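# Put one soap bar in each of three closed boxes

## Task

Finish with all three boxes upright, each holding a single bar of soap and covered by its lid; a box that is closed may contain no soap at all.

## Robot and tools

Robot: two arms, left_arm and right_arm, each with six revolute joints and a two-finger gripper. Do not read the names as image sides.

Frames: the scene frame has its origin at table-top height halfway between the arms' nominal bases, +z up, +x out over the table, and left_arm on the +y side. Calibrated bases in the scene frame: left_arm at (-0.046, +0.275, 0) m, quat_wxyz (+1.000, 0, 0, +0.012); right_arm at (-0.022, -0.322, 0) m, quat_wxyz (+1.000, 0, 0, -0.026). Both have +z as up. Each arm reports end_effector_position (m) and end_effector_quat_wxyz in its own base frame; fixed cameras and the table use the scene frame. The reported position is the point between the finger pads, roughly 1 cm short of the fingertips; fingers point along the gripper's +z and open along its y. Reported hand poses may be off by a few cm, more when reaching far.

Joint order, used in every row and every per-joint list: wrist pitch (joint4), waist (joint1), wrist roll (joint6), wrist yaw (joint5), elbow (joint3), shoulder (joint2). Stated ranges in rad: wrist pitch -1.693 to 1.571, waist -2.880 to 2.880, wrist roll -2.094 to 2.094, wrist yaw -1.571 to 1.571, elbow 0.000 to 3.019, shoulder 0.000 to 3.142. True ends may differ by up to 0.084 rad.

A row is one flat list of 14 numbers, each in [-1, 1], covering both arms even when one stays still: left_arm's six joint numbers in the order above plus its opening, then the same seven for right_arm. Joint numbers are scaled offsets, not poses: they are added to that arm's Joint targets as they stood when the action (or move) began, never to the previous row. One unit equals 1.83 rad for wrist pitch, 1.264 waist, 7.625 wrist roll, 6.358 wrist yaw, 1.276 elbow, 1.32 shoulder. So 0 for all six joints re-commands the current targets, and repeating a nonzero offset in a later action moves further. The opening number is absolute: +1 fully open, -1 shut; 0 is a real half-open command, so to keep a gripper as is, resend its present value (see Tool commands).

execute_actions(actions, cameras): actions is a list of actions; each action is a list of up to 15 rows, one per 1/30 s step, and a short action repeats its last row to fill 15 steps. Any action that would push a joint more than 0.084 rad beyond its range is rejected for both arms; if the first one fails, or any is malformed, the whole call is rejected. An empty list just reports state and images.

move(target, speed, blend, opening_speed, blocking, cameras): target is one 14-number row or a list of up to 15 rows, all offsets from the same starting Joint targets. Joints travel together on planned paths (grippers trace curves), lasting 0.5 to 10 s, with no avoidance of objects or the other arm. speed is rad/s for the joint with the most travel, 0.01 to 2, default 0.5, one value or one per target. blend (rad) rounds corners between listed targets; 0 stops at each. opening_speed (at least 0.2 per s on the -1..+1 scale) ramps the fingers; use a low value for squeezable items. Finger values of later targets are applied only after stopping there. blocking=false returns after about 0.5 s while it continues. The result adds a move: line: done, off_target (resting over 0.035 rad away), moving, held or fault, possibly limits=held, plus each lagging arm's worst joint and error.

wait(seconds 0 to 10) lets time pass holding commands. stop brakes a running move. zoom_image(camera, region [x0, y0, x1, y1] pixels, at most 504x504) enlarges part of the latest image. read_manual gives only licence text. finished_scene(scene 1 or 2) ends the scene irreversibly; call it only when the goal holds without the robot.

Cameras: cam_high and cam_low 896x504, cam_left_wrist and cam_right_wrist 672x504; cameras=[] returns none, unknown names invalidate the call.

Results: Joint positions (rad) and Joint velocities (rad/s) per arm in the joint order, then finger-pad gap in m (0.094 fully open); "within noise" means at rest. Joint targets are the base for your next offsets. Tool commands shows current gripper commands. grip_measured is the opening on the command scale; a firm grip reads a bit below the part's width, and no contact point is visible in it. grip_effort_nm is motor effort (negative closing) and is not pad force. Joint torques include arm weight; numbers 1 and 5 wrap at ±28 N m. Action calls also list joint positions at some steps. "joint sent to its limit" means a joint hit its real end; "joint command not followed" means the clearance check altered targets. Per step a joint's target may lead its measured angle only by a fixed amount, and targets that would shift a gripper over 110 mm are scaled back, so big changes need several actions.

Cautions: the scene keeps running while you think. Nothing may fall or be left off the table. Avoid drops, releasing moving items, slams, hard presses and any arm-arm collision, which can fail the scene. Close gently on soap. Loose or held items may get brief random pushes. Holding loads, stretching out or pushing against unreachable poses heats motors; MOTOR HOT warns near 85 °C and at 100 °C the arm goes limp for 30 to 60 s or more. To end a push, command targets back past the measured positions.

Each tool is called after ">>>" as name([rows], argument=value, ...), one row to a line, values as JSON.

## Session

>>> execute_actions(actions=[])

>>> zoom_image(camera="cam_high", region=[330, 150, 500, 320])

Scene clock: 0.00 s.
left_arm: end_effector_position=(+0.2820, +0.4381, +0.1433) grip_measured=+1.000 grip_effort_nm=n/a end_effector_quat_wxyz=(+0.152, -0.543, +0.653, +0.506) | right_arm: end_effector_position=(+0.3367, +0.3360, +0.3143) grip_measured=+1.000 grip_effort_nm=n/a end_effector_quat_wxyz=(+0.207, -0.617, +0.710, +0.270)
Joint names: [wrist pitch, waist, wrist roll, wrist yaw, elbow, shoulder]
Joint positions: left_arm=[-0.387 0.714 -0.356 -1.023 0.983 1.61 0.094] | right_arm=[-1.176 0.584 -0.726 -0.588 1.338 1.338 0.094]
Joint velocities: within noise
Joint torques (N m): no reading
Motor temperatures (°C): left_arm=[27 28 29 28 43 36 29] | right_arm=[29 32 28 30 39 33 30]
Heat: left arm: hottest elbow 43 °C; right arm: hottest elbow 39 °C.
Joint targets: left_arm=[-0.385 0.714 -0.356 -1.023 1.002 1.614] | right_arm=[-1.174 0.584 -0.726 -0.588 1.364 1.342]
Tool commands: left_gripper/opening=+1.0 right_gripper/opening=+1.0

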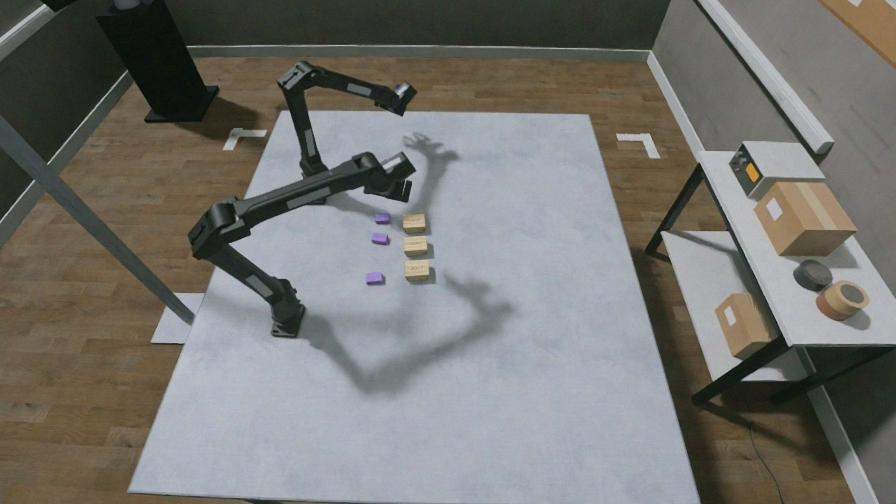

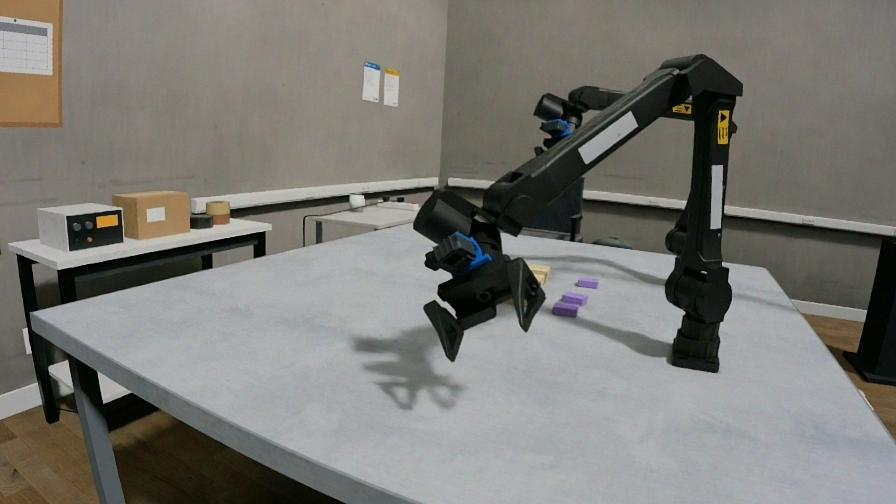

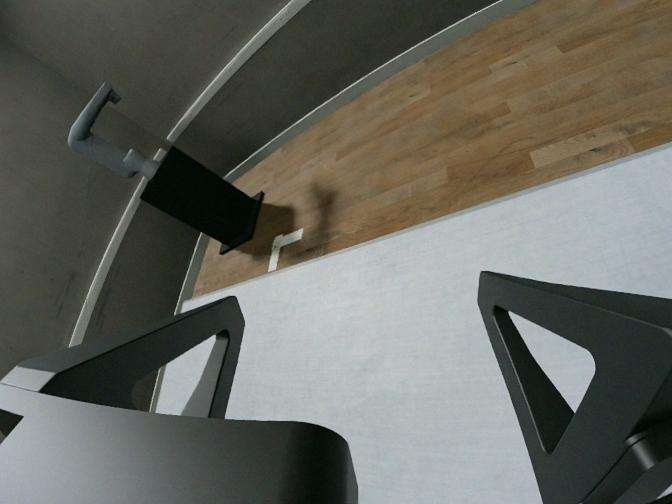

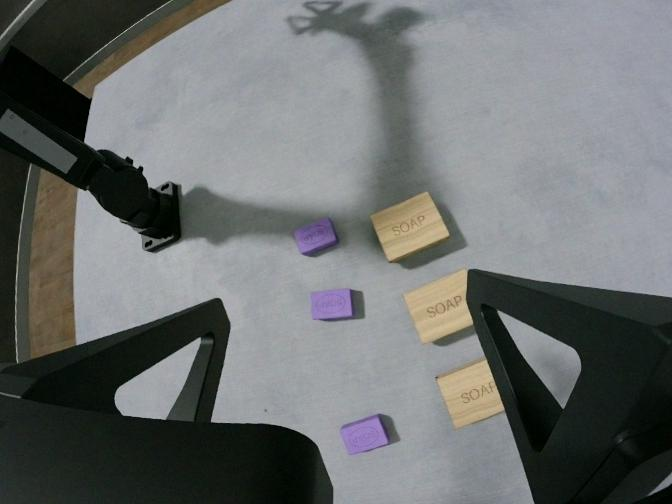

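Scaled by 2.965 from the camera's 896x504 image, which has a finer 1280x720 frame.

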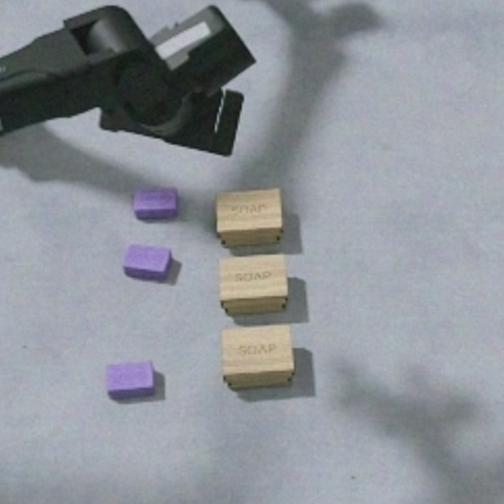

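>>> move(target=[0,0,0,0,0,0,1,-0.104,0.207,0.2035,0.0925,0.303,0.45,1], speed=0.7, cameras=["cam_right_wrist","cam_high"])

>>> zoom_image(camera="cam_high", region=[330, 150, 500, 320])

Scene clock: 36.07 s.
left_arm: end_effector_position=(+0.2820, +0.4381, +0.1433) grip_measured=+1.000 grip_effort_nm=-0.012 end_effector_quat_wxyz=(+0.152, -0.543, +0.653, +0.506) | right_arm: end_effector_position=(+0.3891, +0.4358, +0.1342) grip_measured=+1.000 grip_effort_nm=-0.046 end_effector_quat_wxyz=(-0.003, -0.015, +1.000, -0.002)
Joint names: [wrist pitch, waist, wrist roll, wrist yaw, elbow, shoulder]
Joint positions: left_arm=[-0.387 0.714 -0.356 -1.023 0.983 1.61 0.094] | right_arm=[-1.357 0.842 0.812 -0.002 1.693 1.915 0.094]
Joint velocities: within noise
Joint torques (N m): left_arm=[1.94 -1.61 -0.1 -0.57 10.85 -15.85] | right_arm=[0.06 0.38 0.11 -0.02 14.27 -17.2]
Motor temperatures (°C): left_arm=[27 28 29 28 48 38 29] | right_arm=[29 32 28 30 46 34 30]
Heat: left arm: hottest elbow 48 °C; right arm: hottest elbow 46 °C.
Joint targets: left_arm=[-0.385 0.714 -0.356 -1.023 1.002 1.614] | right_arm=[-1.365 0.845 0.826 0.000 1.750 1.935]
move: off_target (right_arm); right_arm: the elbow is farthest, 0.057 rad from its target
Images, in order (width x height): cam_high 896x504, cam_right_wrist 672x504.

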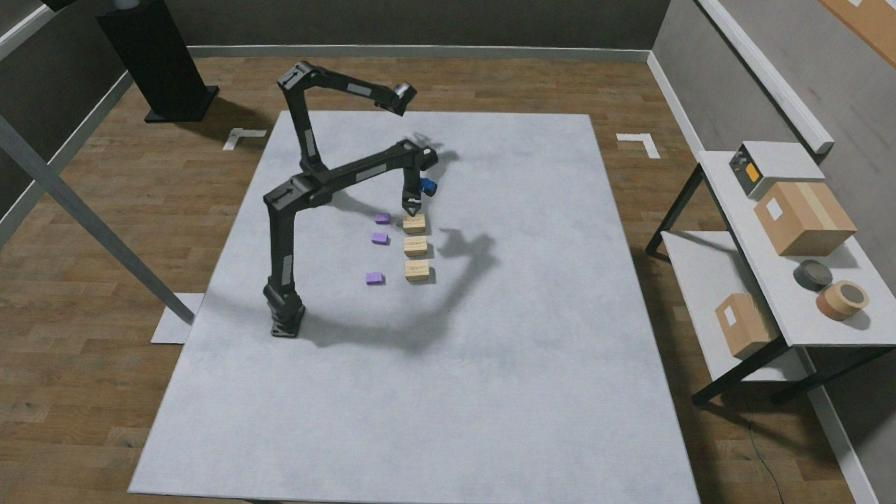

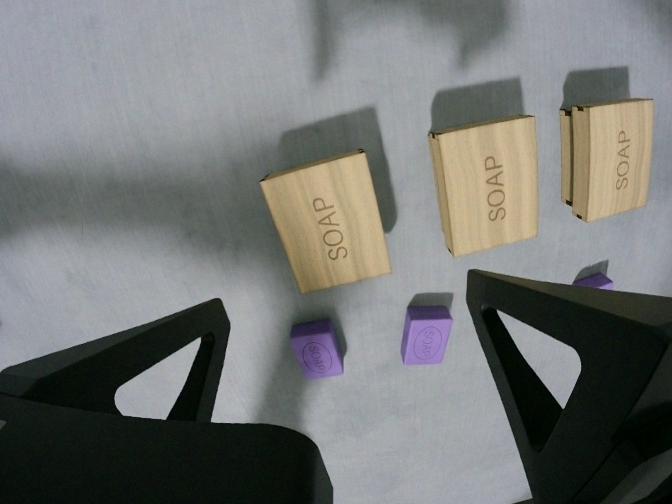

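Scaled by 2.965 from the camera's 896x504 image, which has a finer 1280x720 frame.

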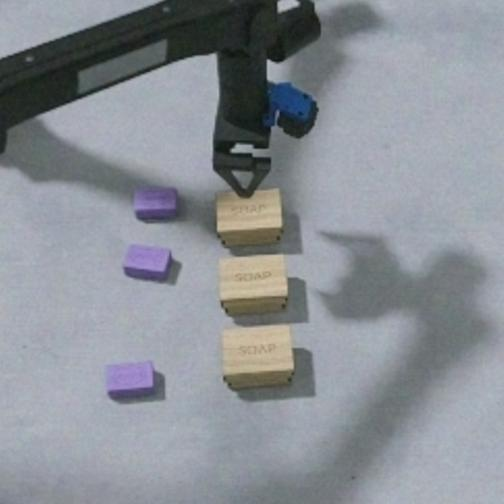

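>>> move(target=[0,0,0,0,0,0,1,0.0585,0.0134,-0.0163,0,-0.104,0.019,1], speed=0.3, cameras=["cam_right_wrist"])

Scene clock: 67.93 s.
left_arm: end_effector_position=(+0.2820, +0.4381, +0.1433) grip_measured=+1.000 grip_effort_nm=-0.017 end_effector_quat_wxyz=(+0.152, -0.543, +0.653, +0.506) | right_arm: end_effector_position=(+0.3820, +0.4394, +0.0932) grip_measured=+1.000 grip_effort_nm=-0.046 end_effector_quat_wxyz=(-0.005, -0.070, +0.998, -0.004)
Joint names: [wrist pitch, waist, wrist roll, wrist yaw, elbow, shoulder]
Joint positions: left_arm=[-0.387 0.714 -0.356 -1.023 0.983 1.61 0.094] | right_arm=[-1.267 0.856 0.716 -0.001 1.625 1.943 0.094]
Joint velocities: within noise
Joint torques (N m): left_arm=[1.95 -1.55 -0.11 -0.57 10.86 -15.85] | right_arm=[0.68 0.67 -0.11 -0.03 8.59 -17.67]
Motor temperatures (°C): left_arm=[27 28 29 28 50 39 29] | right_arm=[29 32 28 30 49 37 30]
Heat: left arm: hottest elbow 50 °C; right arm: hottest elbow 49 °C.
Joint targets: left_arm=[-0.385 0.714 -0.356 -1.023 1.002 1.614] | right_arm=[-1.258 0.862 0.702 0.000 1.617 1.960]
move: done
Images, in order (width x height): cam_right_wrist 672x504.

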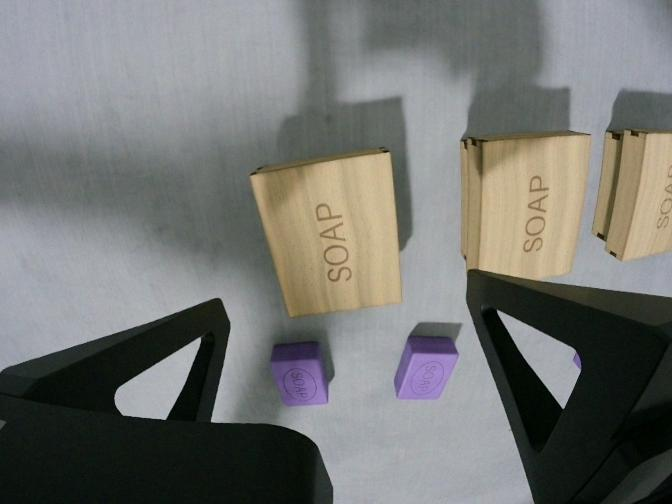

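>>> move(target=[0,0,0,0,0,0,1,0.0596,0,0,0,-0.0431,0.0356,1], speed=0.2, cameras=["cam_right_wrist"])

Scene clock: 85.20 s.
left_arm: end_effector_position=(+0.2820, +0.4381, +0.1433) grip_measured=+1.000 grip_effort_nm=-0.012 end_effector_quat_wxyz=(+0.152, -0.543, +0.653, +0.506) | right_arm: end_effector_position=(+0.3844, +0.4421, +0.0494) grip_measured=+1.000 grip_effort_nm=-0.042 end_effector_quat_wxyz=(-0.001, -0.071, +0.998, +0.000)
Joint names: [wrist pitch, waist, wrist roll, wrist yaw, elbow, shoulder]
Joint positions: left_arm=[-0.387 0.714 -0.356 -1.023 0.983 1.61 0.094] | right_arm=[-1.157 0.856 0.714 -0.001 1.571 1.987 0.094]
Joint velocities: within noise
Joint torques (N m): left_arm=[1.95 -1.61 -0.11 -0.57 10.85 -15.85] | right_arm=[0.68 0.67 -0.11 -0.03 8.2 -17.73]
Motor temperatures (°C): left_arm=[27 28 29 28 51 39 29] | right_arm=[29 32 28 30 48 38 30]
Heat: left arm: hottest elbow 51 °C; right arm: hottest elbow 48 °C.
Joint targets: left_arm=[-0.385 0.714 -0.356 -1.023 1.002 1.614] | right_arm=[-1.148 0.862 0.701 0.000 1.563 2.007]
move: done
Images, in order (width x height): cam_right_wrist 672x504.

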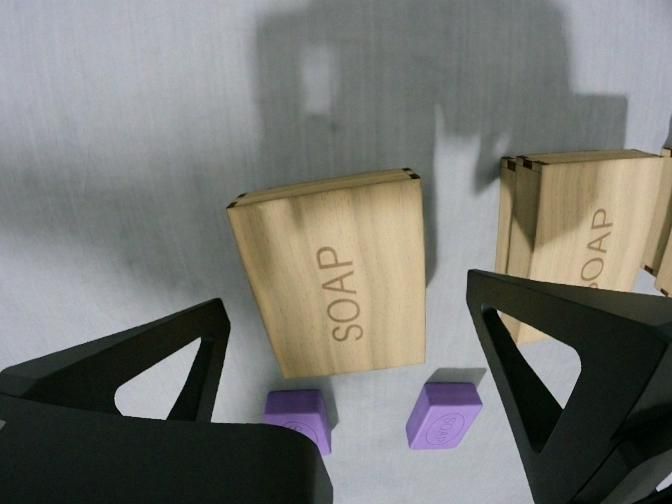

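>>> move(target=[0,0,0,0,0,0,1,0.0129,0,0,0,-0.007,0.0128,1], speed=0.1, cameras=["cam_right_wrist"])

Scene clock: 98.53 s.
left_arm: end_effector_position=(+0.2820, +0.4381, +0.1433) grip_measured=+1.000 grip_effort_nm=-0.007 end_effector_quat_wxyz=(+0.152, -0.543, +0.653, +0.506) | right_arm: end_effector_position=(+0.3857, +0.4437, +0.0406) grip_measured=+1.000 grip_effort_nm=-0.046 end_effector_quat_wxyz=(+0.001, -0.071, +0.998, +0.002)
Joint names: [wrist pitch, waist, wrist roll, wrist yaw, elbow, shoulder]
Joint positions: left_arm=[-0.387 0.714 -0.356 -1.023 0.983 1.61 0.094] | right_arm=[-1.134 0.856 0.714 -0.001 1.564 1.998 0.094]
Joint velocities: within noise
Joint torques (N m): left_arm=[1.95 -1.61 -0.11 -0.57 10.85 -15.85] | right_arm=[0.7 0.67 -0.11 -0.04 7.95 -17.32]
Motor temperatures (°C): left_arm=[27 28 29 28 52 39 29] | right_arm=[29 32 28 30 47 38 30]
Heat: left arm: hottest elbow 52 °C; right arm: hottest elbow 47 °C.
Joint targets: left_arm=[-0.385 0.714 -0.356 -1.023 1.002 1.614] | right_arm=[-1.125 0.862 0.701 0.000 1.554 2.024]
move: done
Images, in order (width x height): cam_right_wrist 672x504.

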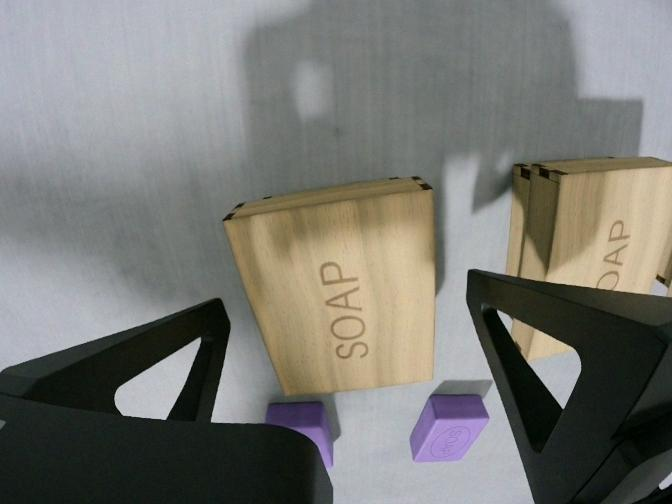

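>>> move(target=[0,0,0,0,0,0,1,0,0,0,0,0,0.006,1], speed=0.1, cameras=[])

>>> move(target=[0,0,0,0,0,0,1,0,0,0,0,0,0,0.2], opening_speed=0.5, cameras=["cam_right_wrist"])

Scene clock: 118.03 s.
left_arm: end_effector_position=(+0.2820, +0.4381, +0.1433) grip_measured=+1.000 grip_effort_nm=-0.007 end_effector_quat_wxyz=(+0.152, -0.543, +0.653, +0.506) | right_arm: end_effector_position=(+0.3853, +0.4433, +0.0371) grip_measured=+1.000 grip_effort_nm=-0.056 end_effector_quat_wxyz=(-0.002, -0.071, +0.998, -0.001)
Joint names: [wrist pitch, waist, wrist roll, wrist yaw, elbow, shoulder]
Joint positions: left_arm=[-0.387 0.714 -0.356 -1.023 0.983 1.61 0.094] | right_arm=[-1.134 0.856 0.714 -0.001 1.564 2.004 0.094]
Joint velocities: within noise
Joint torques (N m): left_arm=[1.95 -1.55 -0.11 -0.57 10.85 -15.85] | right_arm=[0.69 0.67 -0.11 -0.04 7.92 -17.03]
Motor temperatures (°C): left_arm=[27 28 29 28 52 39 29] | right_arm=[29 32 28 30 45 37 30]
Heat: left arm: hottest elbow 52 °C; right arm: hottest elbow 45 °C.
Joint targets: left_arm=[-0.385 0.714 -0.356 -1.023 1.002 1.614] | right_arm=[-1.125 0.862 0.701 0.000 1.554 2.032]
move: done
No camera images: "cameras" was empty.

Scene clock: 119.83 s.
left_arm: end_effector_position=(+0.2820, +0.4381, +0.1433) grip_measured=+1.000 grip_effort_nm=-0.007 end_effector_quat_wxyz=(+0.152, -0.543, +0.653, +0.506) | right_arm: end_effector_position=(+0.3853, +0.4433, +0.0371) grip_measured=+0.363 grip_effort_nm=-1.053 end_effector_quat_wxyz=(-0.002, -0.071, +0.998, -0.001)
Joint names: [wrist pitch, waist, wrist roll, wrist yaw, elbow, shoulder]
Joint positions: left_arm=[-0.387 0.714 -0.356 -1.023 0.983 1.61 0.094] | right_arm=[-1.134 0.856 0.714 -0.001 1.564 2.004 0.064]
Joint velocities: within noise
Joint torques (N m): left_arm=[1.96 -1.61 -0.11 -0.57 10.84 -15.91] | right_arm=[0.69 0.67 -0.11 -0.04 7.92 -17.14]
Motor temperatures (°C): left_arm=[27 28 29 29 52 39 29] | right_arm=[29 32 28 30 45 37 30]
Heat: left arm: hottest elbow 52 °C; right arm: hottest elbow 45 °C.
Joint targets: left_arm=[-0.385 0.714 -0.356 -1.023 1.002 1.614] | right_arm=[-1.125 0.862 0.701 0.000 1.554 2.032]
move: done
Images, in order (width x height): cam_right_wrist 672x504.

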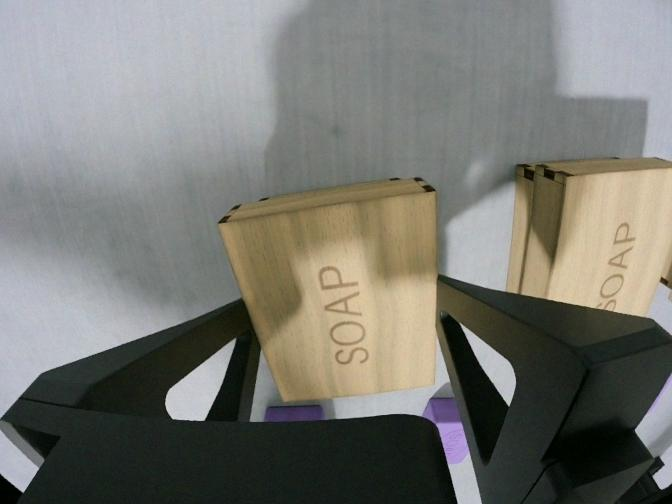

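>>> move([
  [0,0,0,0,0,0,1,0,0,0,0,0.047,-0.027,0.2],
  [0,0,0,0,0,0,1,-0.0295,0,0,0,0.0588,-0.0485,0.2],
  [0,0,0,0,0,0,1,-0.0464,0,0,0,0.0729,-0.059,0.2],
  [0,0,0,0,0,0,1,-0.0836,0,0,0,0.1074,-0.0768,0.2],
], speed=0.12, blend=0.005, cameras=["cam_high","cam_low","cam_right_wrist"])

>>> zoom_image(camera="cam_high", region=[370, 180, 470, 260])

>>> zoom_image(camera="cam_low", region=[460, 240, 630, 340])

Scene clock: 141.53 s.
left_arm: end_effector_position=(+0.2820, +0.4381, +0.1433) grip_measured=+1.000 grip_effort_nm=-0.012 end_effector_quat_wxyz=(+0.152, -0.543, +0.653, +0.506) | right_arm: end_effector_position=(+0.3837, +0.4414, +0.0948) grip_measured=+0.361 grip_effort_nm=-1.067 end_effector_quat_wxyz=(-0.004, -0.071, +0.997, -0.003)
Joint names: [wrist pitch, waist, wrist roll, wrist yaw, elbow, shoulder]
Joint positions: left_arm=[-0.387 0.714 -0.356 -1.023 0.983 1.61 0.094] | right_arm=[-1.27 0.856 0.714 -0.001 1.635 1.947 0.064]
Joint velocities: within noise
Joint torques (N m): left_arm=[1.96 -1.55 -0.11 -0.57 10.85 -15.79] | right_arm=[-0.06 0.67 -0.11 -0.04 13.96 -19.84]
Motor temperatures (°C): left_arm=[27 28 29 29 53 40 29] | right_arm=[29 32 28 30 45 39 31]
Heat: left arm: hottest elbow 53 °C; right arm: hottest elbow 45 °C.
Joint targets: left_arm=[-0.385 0.714 -0.356 -1.023 1.002 1.614] | right_arm=[-1.278 0.862 0.701 0.000 1.691 1.931]
move: off_target (right_arm); right_arm: the elbow is farthest, 0.056 rad from its target
Images, in order (width x height): cam_high 896x504, cam_low 896x504, cam_right_wrist 672x504.

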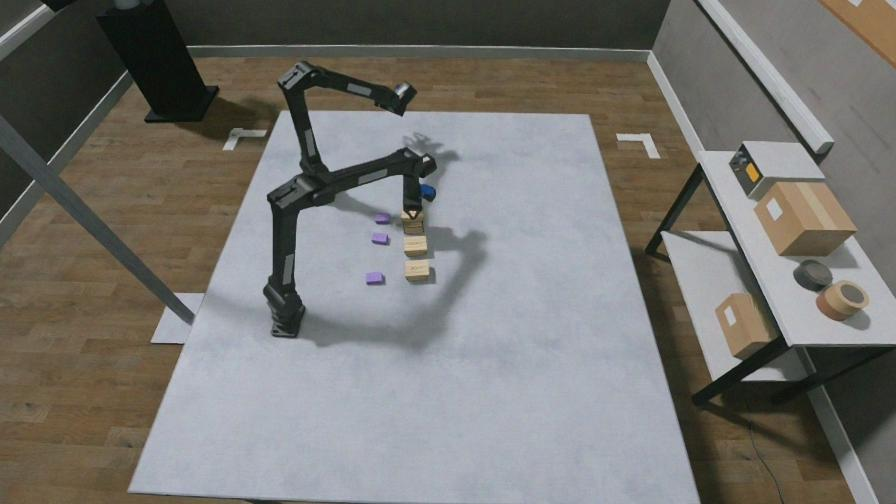

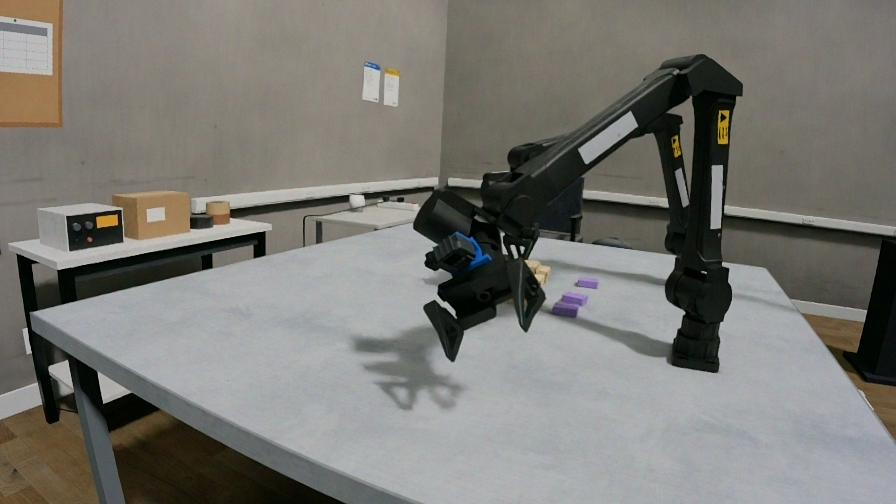

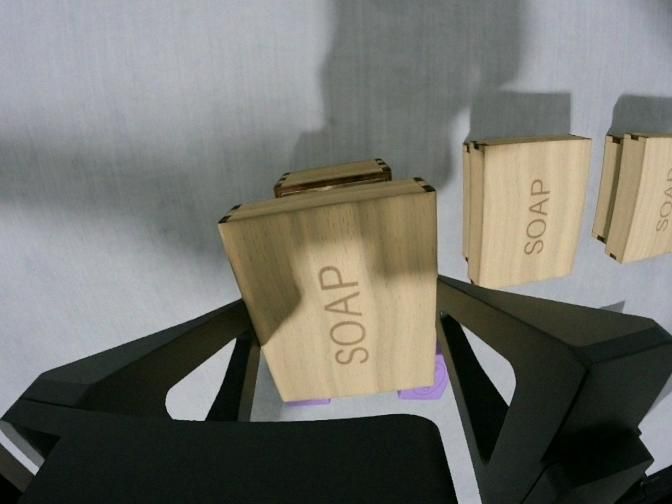

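Scaled by 5.040 from the camera's 896x504 image, which has a finer 1280x720 frame.

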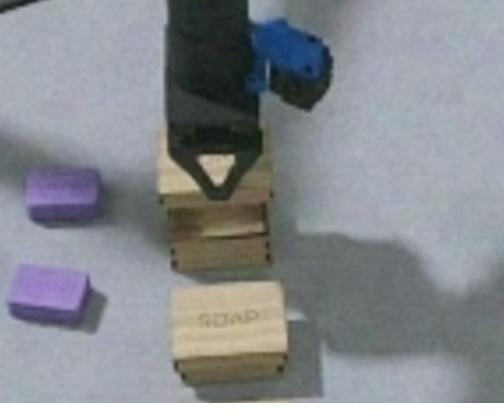

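Scaled by 2.965 from the camera's 896x504 image, which has a finer 1280x720 frame.

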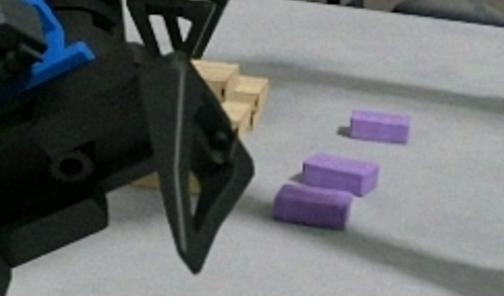

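>>> move([
  [0,0,0,0,0,0,1,-0.1016,0,0,0,0.381,0.2538,0.2],
  [0,0,0,0,0,0,1,-0.0372,0,0,0,0.2712,0.2735,0.2],
], speed=0.3, cameras=["cam_high","cam_right_wrist"])

>>> zoom_image(camera="cam_high", region=[370, 160, 470, 260])

Scene clock: 168.03 s.
left_arm: end_effector_position=(+0.2820, +0.4381, +0.1433) grip_measured=+1.000 grip_effort_nm=-0.007 end_effector_quat_wxyz=(+0.152, -0.543, +0.653, +0.506) | right_arm: end_effector_position=(+0.4509, +0.5187, +0.0447) grip_measured=+0.361 grip_effort_nm=-1.077 end_effector_quat_wxyz=(-0.004, -0.071, +0.997, -0.003)
Joint names: [wrist pitch, waist, wrist roll, wrist yaw, elbow, shoulder]
Joint positions: left_arm=[-0.387 0.714 -0.356 -1.023 0.983 1.61 0.094] | right_arm=[-1.355 0.856 0.714 -0.001 2.044 2.271 0.064]
Joint velocities: within noise
Joint torques (N m): left_arm=[1.96 -1.55 -0.1 -0.57 10.86 -15.79] | right_arm=[0.66 0.67 -0.11 -0.04 8.91 -21.83]
Motor temperatures (°C): left_arm=[27 28 29 29 53 40 29] | right_arm=[29 32 28 30 52 38 32]
Heat: left arm: hottest elbow 53 °C; right arm: hottest elbow 52 °C.
Joint targets: left_arm=[-0.385 0.714 -0.356 -1.023 1.002 1.614] | right_arm=[-1.346 0.862 0.701 0.000 2.037 2.292]
move: done
Images, in order (width x height): cam_high 896x504, cam_right_wrist 672x504.

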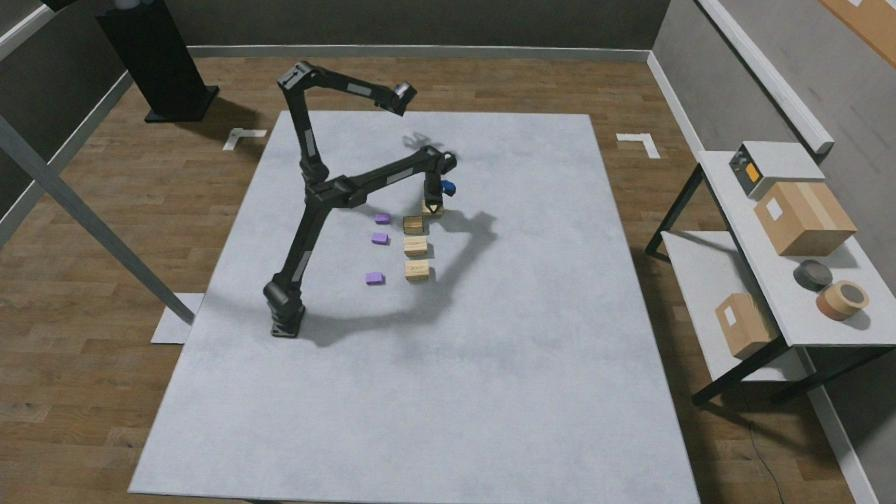

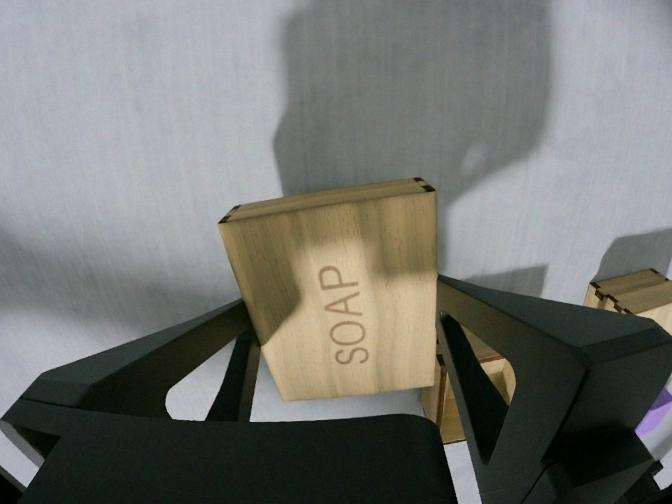

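Scaled by 5.040 from the camera's 896x504 image, which has a finer 1280x720 frame.

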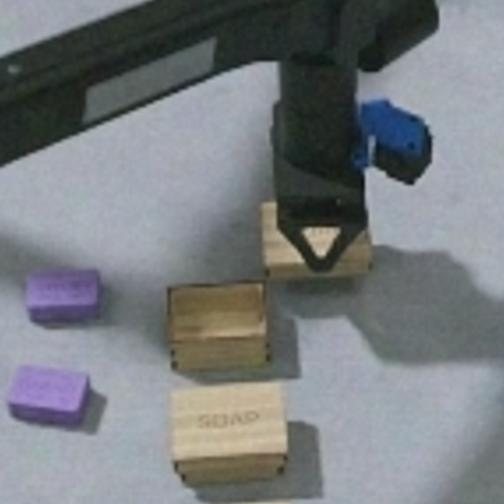

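>>> move(target=[0,0,0,0,0,0,1,0.031,0,0,0,-0.0272,0.0167,0.2], speed=0.1, cameras=["cam_low"])

>>> zoom_image(camera="cam_low", region=[430, 240, 600, 340])

Scene clock: 175.60 s.
left_arm: end_effector_position=(+0.2820, +0.4381, +0.1433) grip_measured=+1.000 grip_effort_nm=-0.012 end_effector_quat_wxyz=(+0.152, -0.543, +0.653, +0.506) | right_arm: end_effector_position=(+0.4518, +0.5197, +0.0222) grip_measured=+0.361 grip_effort_nm=-1.082 end_effector_quat_wxyz=(-0.001, -0.071, +0.998, +0.000)
Joint names: [wrist pitch, waist, wrist roll, wrist yaw, elbow, shoulder]
Joint positions: left_arm=[-0.387 0.714 -0.356 -1.023 0.983 1.61 0.094] | right_arm=[-1.298 0.856 0.714 -0.001 2.012 2.286 0.064]
Joint velocities: within noise
Joint torques (N m): left_arm=[1.96 -1.61 -0.11 -0.57 10.85 -15.85] | right_arm=[0.73 0.62 -0.11 -0.04 8.57 -20.89]
Motor temperatures (°C): left_arm=[27 28 29 29 53 40 29] | right_arm=[29 32 28 30 51 40 32]
Heat: left arm: hottest elbow 53 °C; right arm: hottest elbow 51 °C.
Joint targets: left_arm=[-0.385 0.714 -0.356 -1.023 1.002 1.614] | right_arm=[-1.289 0.862 0.701 0.000 2.002 2.314]
move: done
Images, in order (width x height): cam_low 896x504.

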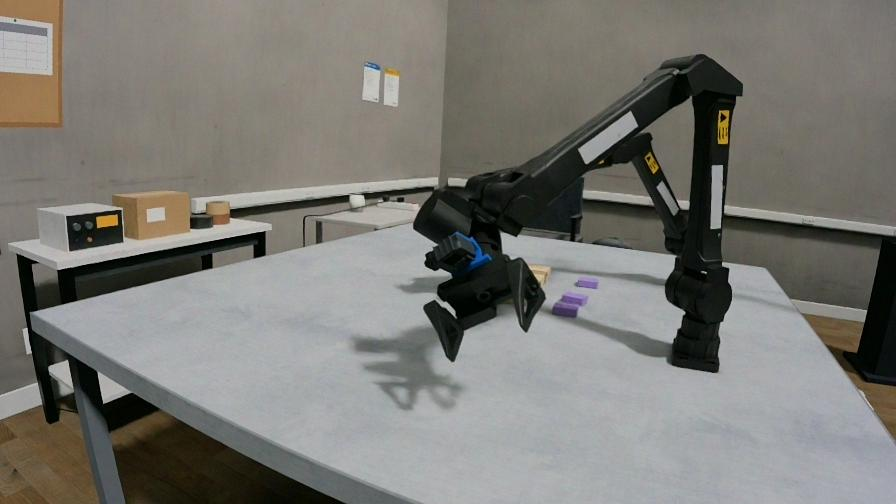

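Scaled by 2.965 from the camera's 896x504 image, which has a finer 1280x720 frame.

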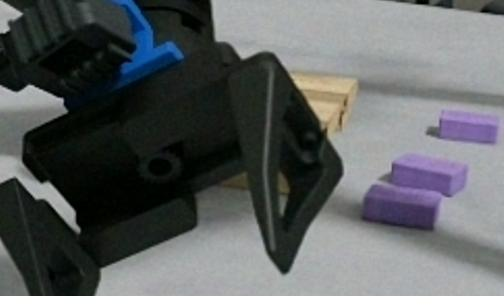

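>>> move(target=[-0.168,-0.158,-0.0407,0.0275,0.396,0.141,1,0.007,0,0,0,-0.0055,0.0040,0.2], speed=0.3, cameras=["cam_low"])

>>> zoom_image(camera="cam_low", region=[430, 240, 600, 340])

Scene clock: 191.87 s.
left_arm: end_effector_position=(+0.4801, +0.4240, +0.2128) grip_measured=+1.000 grip_effort_nm=-0.007 end_effector_quat_wxyz=(+0.283, -0.581, +0.663, +0.378) | right_arm: end_effector_position=(+0.4524, +0.5205, +0.0191) grip_measured=+0.361 grip_effort_nm=-1.067 end_effector_quat_wxyz=(+0.001, -0.071, +0.998, +0.002)
Joint names: [wrist pitch, waist, wrist roll, wrist yaw, elbow, shoulder]
Joint positions: left_arm=[-0.68 0.521 -0.652 -0.852 1.452 1.768 0.094] | right_arm=[-1.285 0.856 0.714 -0.001 2.006 2.288 0.064]
Joint velocities: within noise
Joint torques (N m): left_arm=[1.43 -2.08 -0.28 -0.38 15.57 -18.02] | right_arm=[0.7 0.67 -0.11 -0.04 8.44 -20.89]
Motor temperatures (°C): left_arm=[27 28 29 29 53 39 29] | right_arm=[29 32 28 30 48 39 32]
Heat: left arm: hottest elbow 53 °C; right arm: hottest elbow 48 °C.
Joint targets: left_arm=[-0.693 0.515 -0.667 -0.848 1.508 1.800] | right_arm=[-1.276 0.862 0.701 0.000 1.995 2.319]
move: off_target (left_arm); left_arm: the elbow is farthest, 0.055 rad from its target
Images, in order (width x height): cam_low 896x504.

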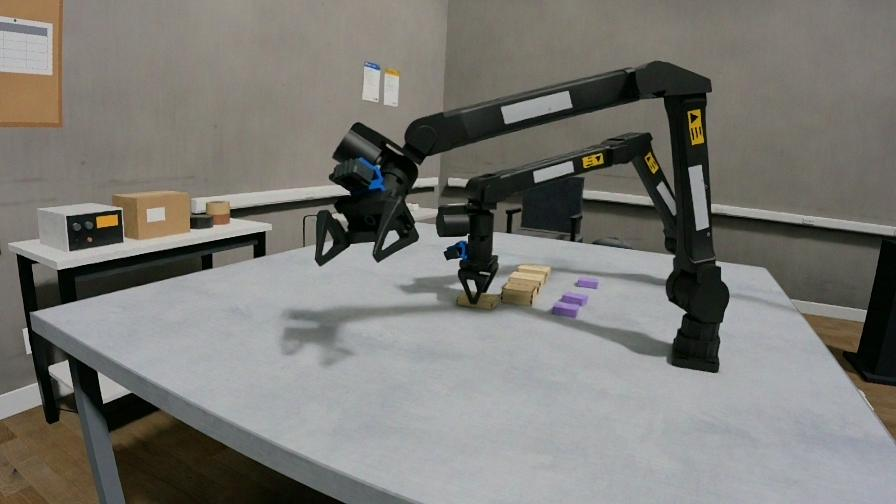

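Scaled by 2.965 from the camera's 896x504 image, which has a finer 1280x720 frame.

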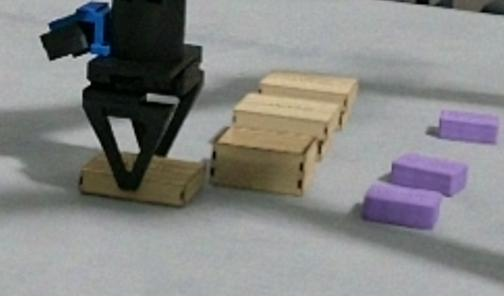

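>>> move(target=[0,0,0,0,0,0,1,0.004,0,0,0,-0.0035,0.003,0.2], speed=0.05, cameras=[])

>>> move(target=[0,0,0,0,0,0,1,0.002,0,0,0,-0.0017,0.002,0.2], speed=0.05, cameras=["cam_low"])

>>> zoom_image(camera="cam_low", region=[430, 240, 600, 340])

Scene clock: 200.43 s.
left_arm: end_effector_position=(+0.4801, +0.4240, +0.2128) grip_measured=+1.000 grip_effort_nm=-0.007 end_effector_quat_wxyz=(+0.283, -0.581, +0.663, +0.378) | right_arm: end_effector_position=(+0.4525, +0.5206, +0.0175) grip_measured=+0.361 grip_effort_nm=-1.077 end_effector_quat_wxyz=(+0.001, -0.071, +0.998, +0.002)
Joint names: [wrist pitch, waist, wrist roll, wrist yaw, elbow, shoulder]
Joint positions: left_arm=[-0.681 0.521 -0.652 -0.852 1.452 1.768 0.094] | right_arm=[-1.281 0.856 0.714 -0.001 2.004 2.289 0.064]
Joint velocities: within noise
Joint torques (N m): left_arm=[1.42 -2.08 -0.25 -0.39 15.57 -18.08] | right_arm=[0.79 0.67 -0.11 -0.04 8.24 -20.66]
Motor temperatures (°C): left_arm=[27 28 29 29 56 40 29] | right_arm=[29 32 28 30 48 39 32]
Heat: left arm: hottest elbow 56 °C; right arm: hottest elbow 48 °C.
Joint targets: left_arm=[-0.693 0.515 -0.666 -0.848 1.508 1.800] | right_arm=[-1.269 0.862 0.701 0.000 1.990 2.323]
move: off_target (left_arm); left_arm: the elbow is farthest, 0.056 rad from its target
No camera images: "cameras" was empty.

Scene clock: 201.13 s.
left_arm: end_effector_position=(+0.4801, +0.4240, +0.2128) grip_measured=+1.000 grip_effort_nm=-0.012 end_effector_quat_wxyz=(+0.283, -0.581, +0.663, +0.378) | right_arm: end_effector_position=(+0.4530, +0.5211, +0.0175) grip_measured=+0.361 grip_effort_nm=-1.077 end_effector_quat_wxyz=(+0.002, -0.071, +0.998, +0.003)
Joint names: [wrist pitch, waist, wrist roll, wrist yaw, elbow, shoulder]
Joint positions: left_arm=[-0.681 0.521 -0.652 -0.852 1.452 1.768 0.094] | right_arm=[-1.278 0.856 0.714 -0.001 2.004 2.289 0.064]
Joint velocities: within noise
Joint torques (N m): left_arm=[1.43 -2.08 -0.25 -0.39 15.58 -18.02] | right_arm=[0.84 0.73 -0.11 -0.04 8.08 -20.42]
Motor temperatures (°C): left_arm=[27 28 29 28 56 40 29] | right_arm=[29 32 28 30 48 39 32]
Heat: left arm: hottest elbow 56 °C; right arm: hottest elbow 48 °C.
Joint targets: left_arm=[-0.693 0.515 -0.666 -0.848 1.508 1.800] | right_arm=[-1.265 0.862 0.701 0.000 1.988 2.326]
move: off_target (left_arm, right_arm); left_arm: the elbow is farthest, 0.056 rad from its target; right_arm: the shoulder is farthest, 0.037 rad from its target
Images, in order (width x height): cam_low 896x504.

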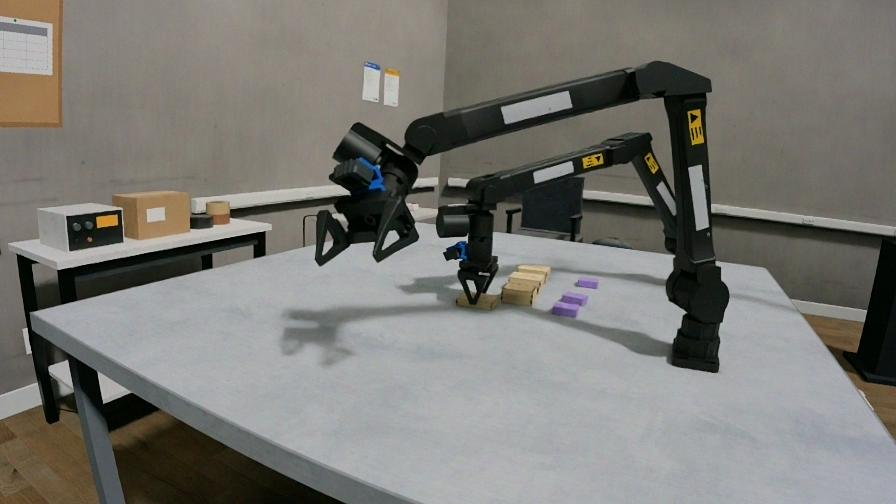

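Scaled by 2.965 from the camera's 896x504 image, which has a finer 1280x720 frame.

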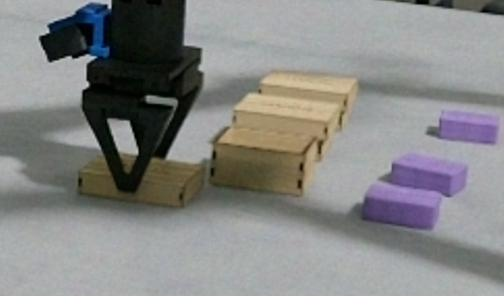

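>>> move(target=[0,0,0,0,0,0,1,0,0,0,0,0,0,0.72], opening_speed=0.5, cameras=[])

>>> move([
  [0,0,0,0,0,0,1,0,0,0,0,0.0486,-0.034,0.72],
  [0,0,0,0,0,0,1,-0.1087,0,0,0,0.148,-0.0705,0.72],
], speed=0.15, blend=0.02, cameras=["cam_right_wrist"])

>>> move(target=[0,0,0,0,0,0,1,0.140,0.134,0.0367,0,-0.558,-0.309,0.72], speed=0.5, cameras=["cam_right_wrist"])

Scene clock: 237.23 s.
left_arm: end_effector_position=(+0.4801, +0.4240, +0.2127) grip_measured=+1.000 grip_effort_nm=-0.012 end_effector_quat_wxyz=(+0.283, -0.581, +0.663, +0.378) | right_arm: end_effector_position=(+0.4524, +0.5203, +0.0129) grip_measured=+0.718 grip_effort_nm=0.056 end_effector_quat_wxyz=(+0.001, -0.071, +0.998, +0.001)
Joint names: [wrist pitch, waist, wrist roll, wrist yaw, elbow, shoulder]
Joint positions: left_arm=[-0.681 0.521 -0.652 -0.851 1.452 1.768 0.094] | right_arm=[-1.274 0.856 0.714 -0.001 1.999 2.294 0.081]
Joint velocities: within noise
Joint torques (N m): left_arm=[1.43 -2.08 -0.24 -0.39 15.57 -18.02] | right_arm=[0.69 0.67 -0.11 -0.05 8.39 -20.78]
Motor temperatures (°C): left_arm=[27 28 29 28 63 41 29] | right_arm=[29 32 28 30 47 42 32]
Heat: left arm: hottest elbow 63 °C; right arm: hottest elbow 47 °C.
Joint targets: left_arm=[-0.693 0.515 -0.666 -0.848 1.508 1.800] | right_arm=[-1.265 0.862 0.702 0.001 1.988 2.326]
move: off_target (left_arm); left_arm: the elbow is farthest, 0.056 rad from its target
No camera images: "cameras" was empty.

Scene clock: 239.50 s.
left_arm: end_effector_position=(+0.4801, +0.4240, +0.2127) grip_measured=+1.000 grip_effort_nm=-0.002 end_effector_quat_wxyz=(+0.283, -0.581, +0.663, +0.378) | right_arm: end_effector_position=(+0.4513, +0.5191, +0.0891) grip_measured=+0.718 grip_effort_nm=0.051 end_effector_quat_wxyz=(-0.005, -0.071, +0.997, -0.004)
Joint names: [wrist pitch, waist, wrist roll, wrist yaw, elbow, shoulder]
Joint positions: left_arm=[-0.681 0.521 -0.652 -0.851 1.452 1.768 0.094] | right_arm=[-1.456 0.856 0.714 -0.001 2.121 2.248 0.081]
Joint velocities: within noise
Joint torques (N m): left_arm=[1.43 -2.08 -0.25 -0.39 15.57 -17.96] | right_arm=[0.03 0.67 -0.11 -0.05 14.39 -24.12]
Motor temperatures (°C): left_arm=[27 28 29 28 63 41 29] | right_arm=[29 32 28 30 47 42 32]
Heat: left arm: hottest elbow 63 °C; right arm: hottest elbow 47 °C.
Joint targets: left_arm=[-0.693 0.515 -0.666 -0.848 1.508 1.800] | right_arm=[-1.464 0.862 0.702 0.001 2.177 2.233]
move: off_target (left_arm, right_arm); left_arm: the elbow is farthest, 0.056 rad from its target; right_arm: the elbow is farthest, 0.056 rad from its target
Images, in order (width x height): cam_right_wrist 672x504.

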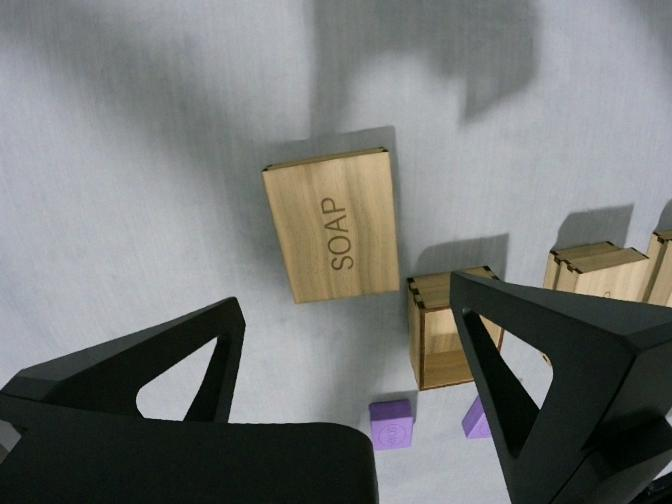

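Scene clock: 241.67 s.
left_arm: end_effector_position=(+0.4801, +0.4240, +0.2127) grip_measured=+1.000 grip_effort_nm=-0.002 end_effector_quat_wxyz=(+0.283, -0.581, +0.663, +0.378) | right_arm: end_effector_position=(+0.2801, +0.4649, +0.0959) grip_measured=+0.718 grip_effort_nm=0.046 end_effector_quat_wxyz=(-0.003, -0.031, +1.000, -0.004)
Joint names: [wrist pitch, waist, wrist roll, wrist yaw, elbow, shoulder]
Joint positions: left_arm=[-0.681 0.521 -0.652 -0.851 1.452 1.768 0.094] | right_arm=[-1.217 1.029 0.967 -0.001 1.477 1.84 0.081]
Joint velocities: within noise
Joint torques (N m): left_arm=[1.42 -2.02 -0.24 -0.39 15.58 -18.02] | right_arm=[0.62 0.32 0.13 -0.04 8.1 -18.43]
Motor temperatures (°C): left_arm=[27 28 29 28 63 41 29] | right_arm=[29 32 28 30 47 42 32]
Heat: left arm: hottest elbow 63 °C; right arm: hottest elbow 47 °C.
Joint targets: left_arm=[-0.693 0.515 -0.666 -0.848 1.508 1.800] | right_arm=[-1.208 1.031 0.981 0.000 1.465 1.825]
move: off_target (left_arm); left_arm: the elbow is farthest, 0.056 rad from its target
Images, in order (width x height): cam_right_wrist 672x504.

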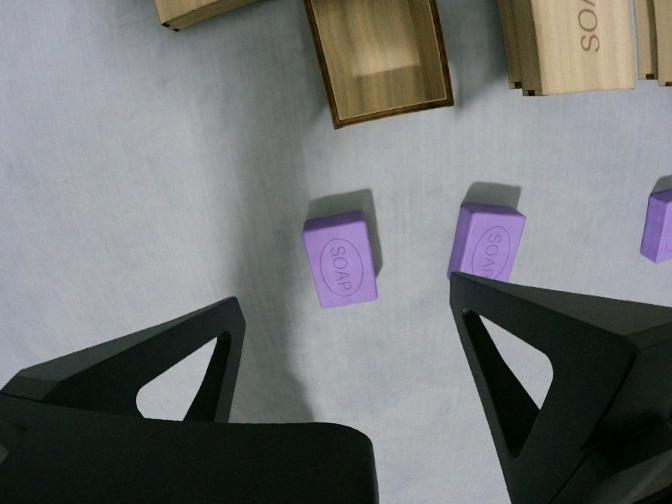

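>>> move(target=[0,0,0,0,0,0,1,0.0713,0.0261,0.0016,0,-0.0784,0.0417,0.5], speed=0.2, cameras=["cam_right_wrist"])

Scene clock: 256.57 s.
left_arm: end_effector_position=(+0.4801, +0.4240, +0.2127) grip_measured=+1.000 grip_effort_nm=-0.012 end_effector_quat_wxyz=(+0.284, -0.581, +0.663, +0.378) | right_arm: end_effector_position=(+0.2611, +0.4642, +0.0506) grip_measured=+0.502 grip_effort_nm=-0.144 end_effector_quat_wxyz=(+0.000, -0.039, +0.999, +0.000)
Joint names: [wrist pitch, waist, wrist roll, wrist yaw, elbow, shoulder]
Joint positions: left_arm=[-0.681 0.521 -0.653 -0.851 1.452 1.768 0.094] | right_arm=[-1.086 1.059 0.98 -0.001 1.375 1.859 0.071]
Joint velocities: within noise
Joint torques (N m): left_arm=[1.43 -2.08 -0.24 -0.39 15.57 -17.96] | right_arm=[0.69 0.62 0.11 -0.04 7.83 -15.91]
Motor temperatures (°C): left_arm=[27 28 29 28 65 41 29] | right_arm=[29 32 28 30 47 42 31]
Heat: left arm: hottest elbow 65 °C; right arm: hottest elbow 47 °C.
Joint targets: left_arm=[-0.693 0.515 -0.667 -0.848 1.508 1.800] | right_arm=[-1.077 1.065 0.993 0.000 1.365 1.880]
move: off_target (left_arm); left_arm: the elbow is farthest, 0.056 rad from its target
Images, in order (width x height): cam_right_wrist 672x504.

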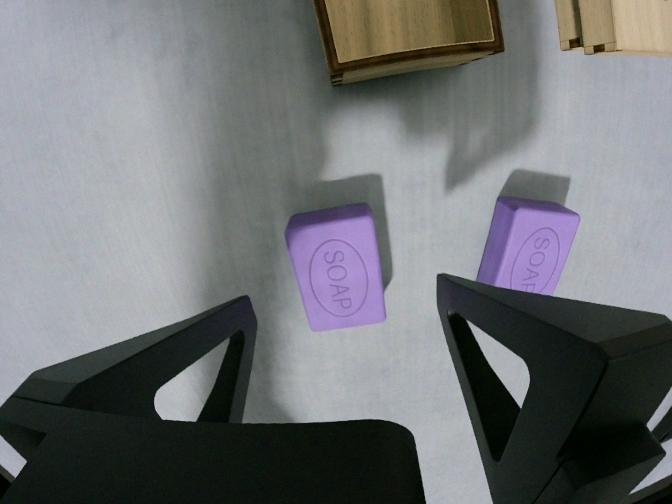

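>>> move(target=[0,0,0,0,0,0,1,0.0325,0.003,0,0,-0.0212,0.0295,0.5], speed=0.12, cameras=[])

>>> move(target=[0,0,0,0,0,0,1,0,0,0,0,0,0,-0.3], opening_speed=0.5, cameras=["cam_right_wrist"])

Scene clock: 267.80 s.
left_arm: end_effector_position=(+0.4801, +0.4240, +0.2127) grip_measured=+1.000 grip_effort_nm=-0.022 end_effector_quat_wxyz=(+0.284, -0.581, +0.663, +0.378) | right_arm: end_effector_position=(+0.2592, +0.4641, +0.0216) grip_measured=+0.502 grip_effort_nm=-0.144 end_effector_quat_wxyz=(-0.002, -0.041, +0.999, -0.003)
Joint names: [wrist pitch, waist, wrist roll, wrist yaw, elbow, shoulder]
Joint positions: left_arm=[-0.681 0.521 -0.653 -0.851 1.452 1.768 0.094] | right_arm=[-1.027 1.062 0.98 -0.001 1.347 1.898 0.071]
Joint velocities: within noise
Joint torques (N m): left_arm=[1.42 -2.08 -0.25 -0.4 15.58 -18.02] | right_arm=[0.55 0.67 0.13 -0.04 7.51 -15.09]
Motor temperatures (°C): left_arm=[27 28 29 28 66 41 29] | right_arm=[29 32 28 30 46 41 31]
Heat: left arm: hottest elbow 66 °C; right arm: hottest elbow 46 °C.
Joint targets: left_arm=[-0.693 0.515 -0.667 -0.848 1.508 1.800] | right_arm=[-1.018 1.068 0.993 0.000 1.338 1.919]
move: off_target (left_arm); left_arm: the elbow is farthest, 0.056 rad from its target
No camera images: "cameras" was empty.

Scene clock: 269.60 s.
left_arm: end_effector_position=(+0.4801, +0.4240, +0.2127) grip_measured=+1.000 grip_effort_nm=-0.007 end_effector_quat_wxyz=(+0.284, -0.581, +0.663, +0.378) | right_arm: end_effector_position=(+0.2592, +0.4641, +0.0216) grip_measured=-0.229 grip_effort_nm=-0.994 end_effector_quat_wxyz=(-0.002, -0.041, +0.999, -0.003)
Joint names: [wrist pitch, waist, wrist roll, wrist yaw, elbow, shoulder]
Joint positions: left_arm=[-0.681 0.521 -0.653 -0.851 1.452 1.768 0.094] | right_arm=[-1.027 1.062 0.981 -0.001 1.347 1.898 0.036]
Joint velocities: within noise
Joint torques (N m): left_arm=[1.43 -2.02 -0.24 -0.4 15.58 -18.02] | right_arm=[0.65 0.67 0.13 -0.04 7.51 -15.62]
Motor temperatures (°C): left_arm=[27 28 29 28 66 41 29] | right_arm=[29 32 28 30 46 41 31]
Heat: left arm: hottest elbow 66 °C; right arm: hottest elbow 46 °C.
Joint targets: left_arm=[-0.693 0.515 -0.667 -0.848 1.508 1.800] | right_arm=[-1.018 1.068 0.994 0.000 1.338 1.919]
move: off_target (left_arm); left_arm: the elbow is farthest, 0.056 rad from its target
Images, in order (width x height): cam_right_wrist 672x504.

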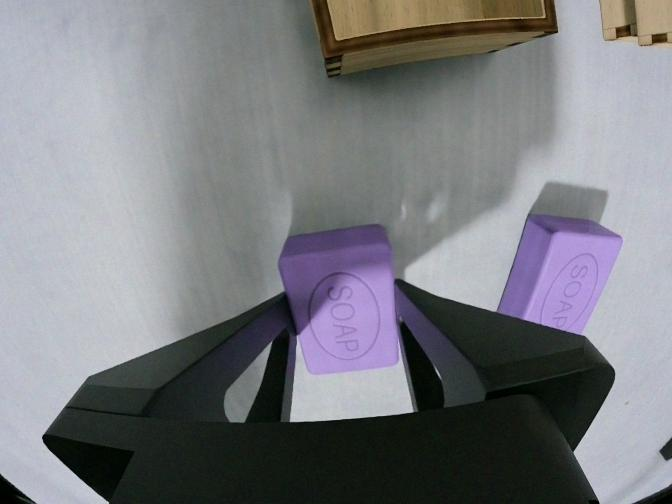

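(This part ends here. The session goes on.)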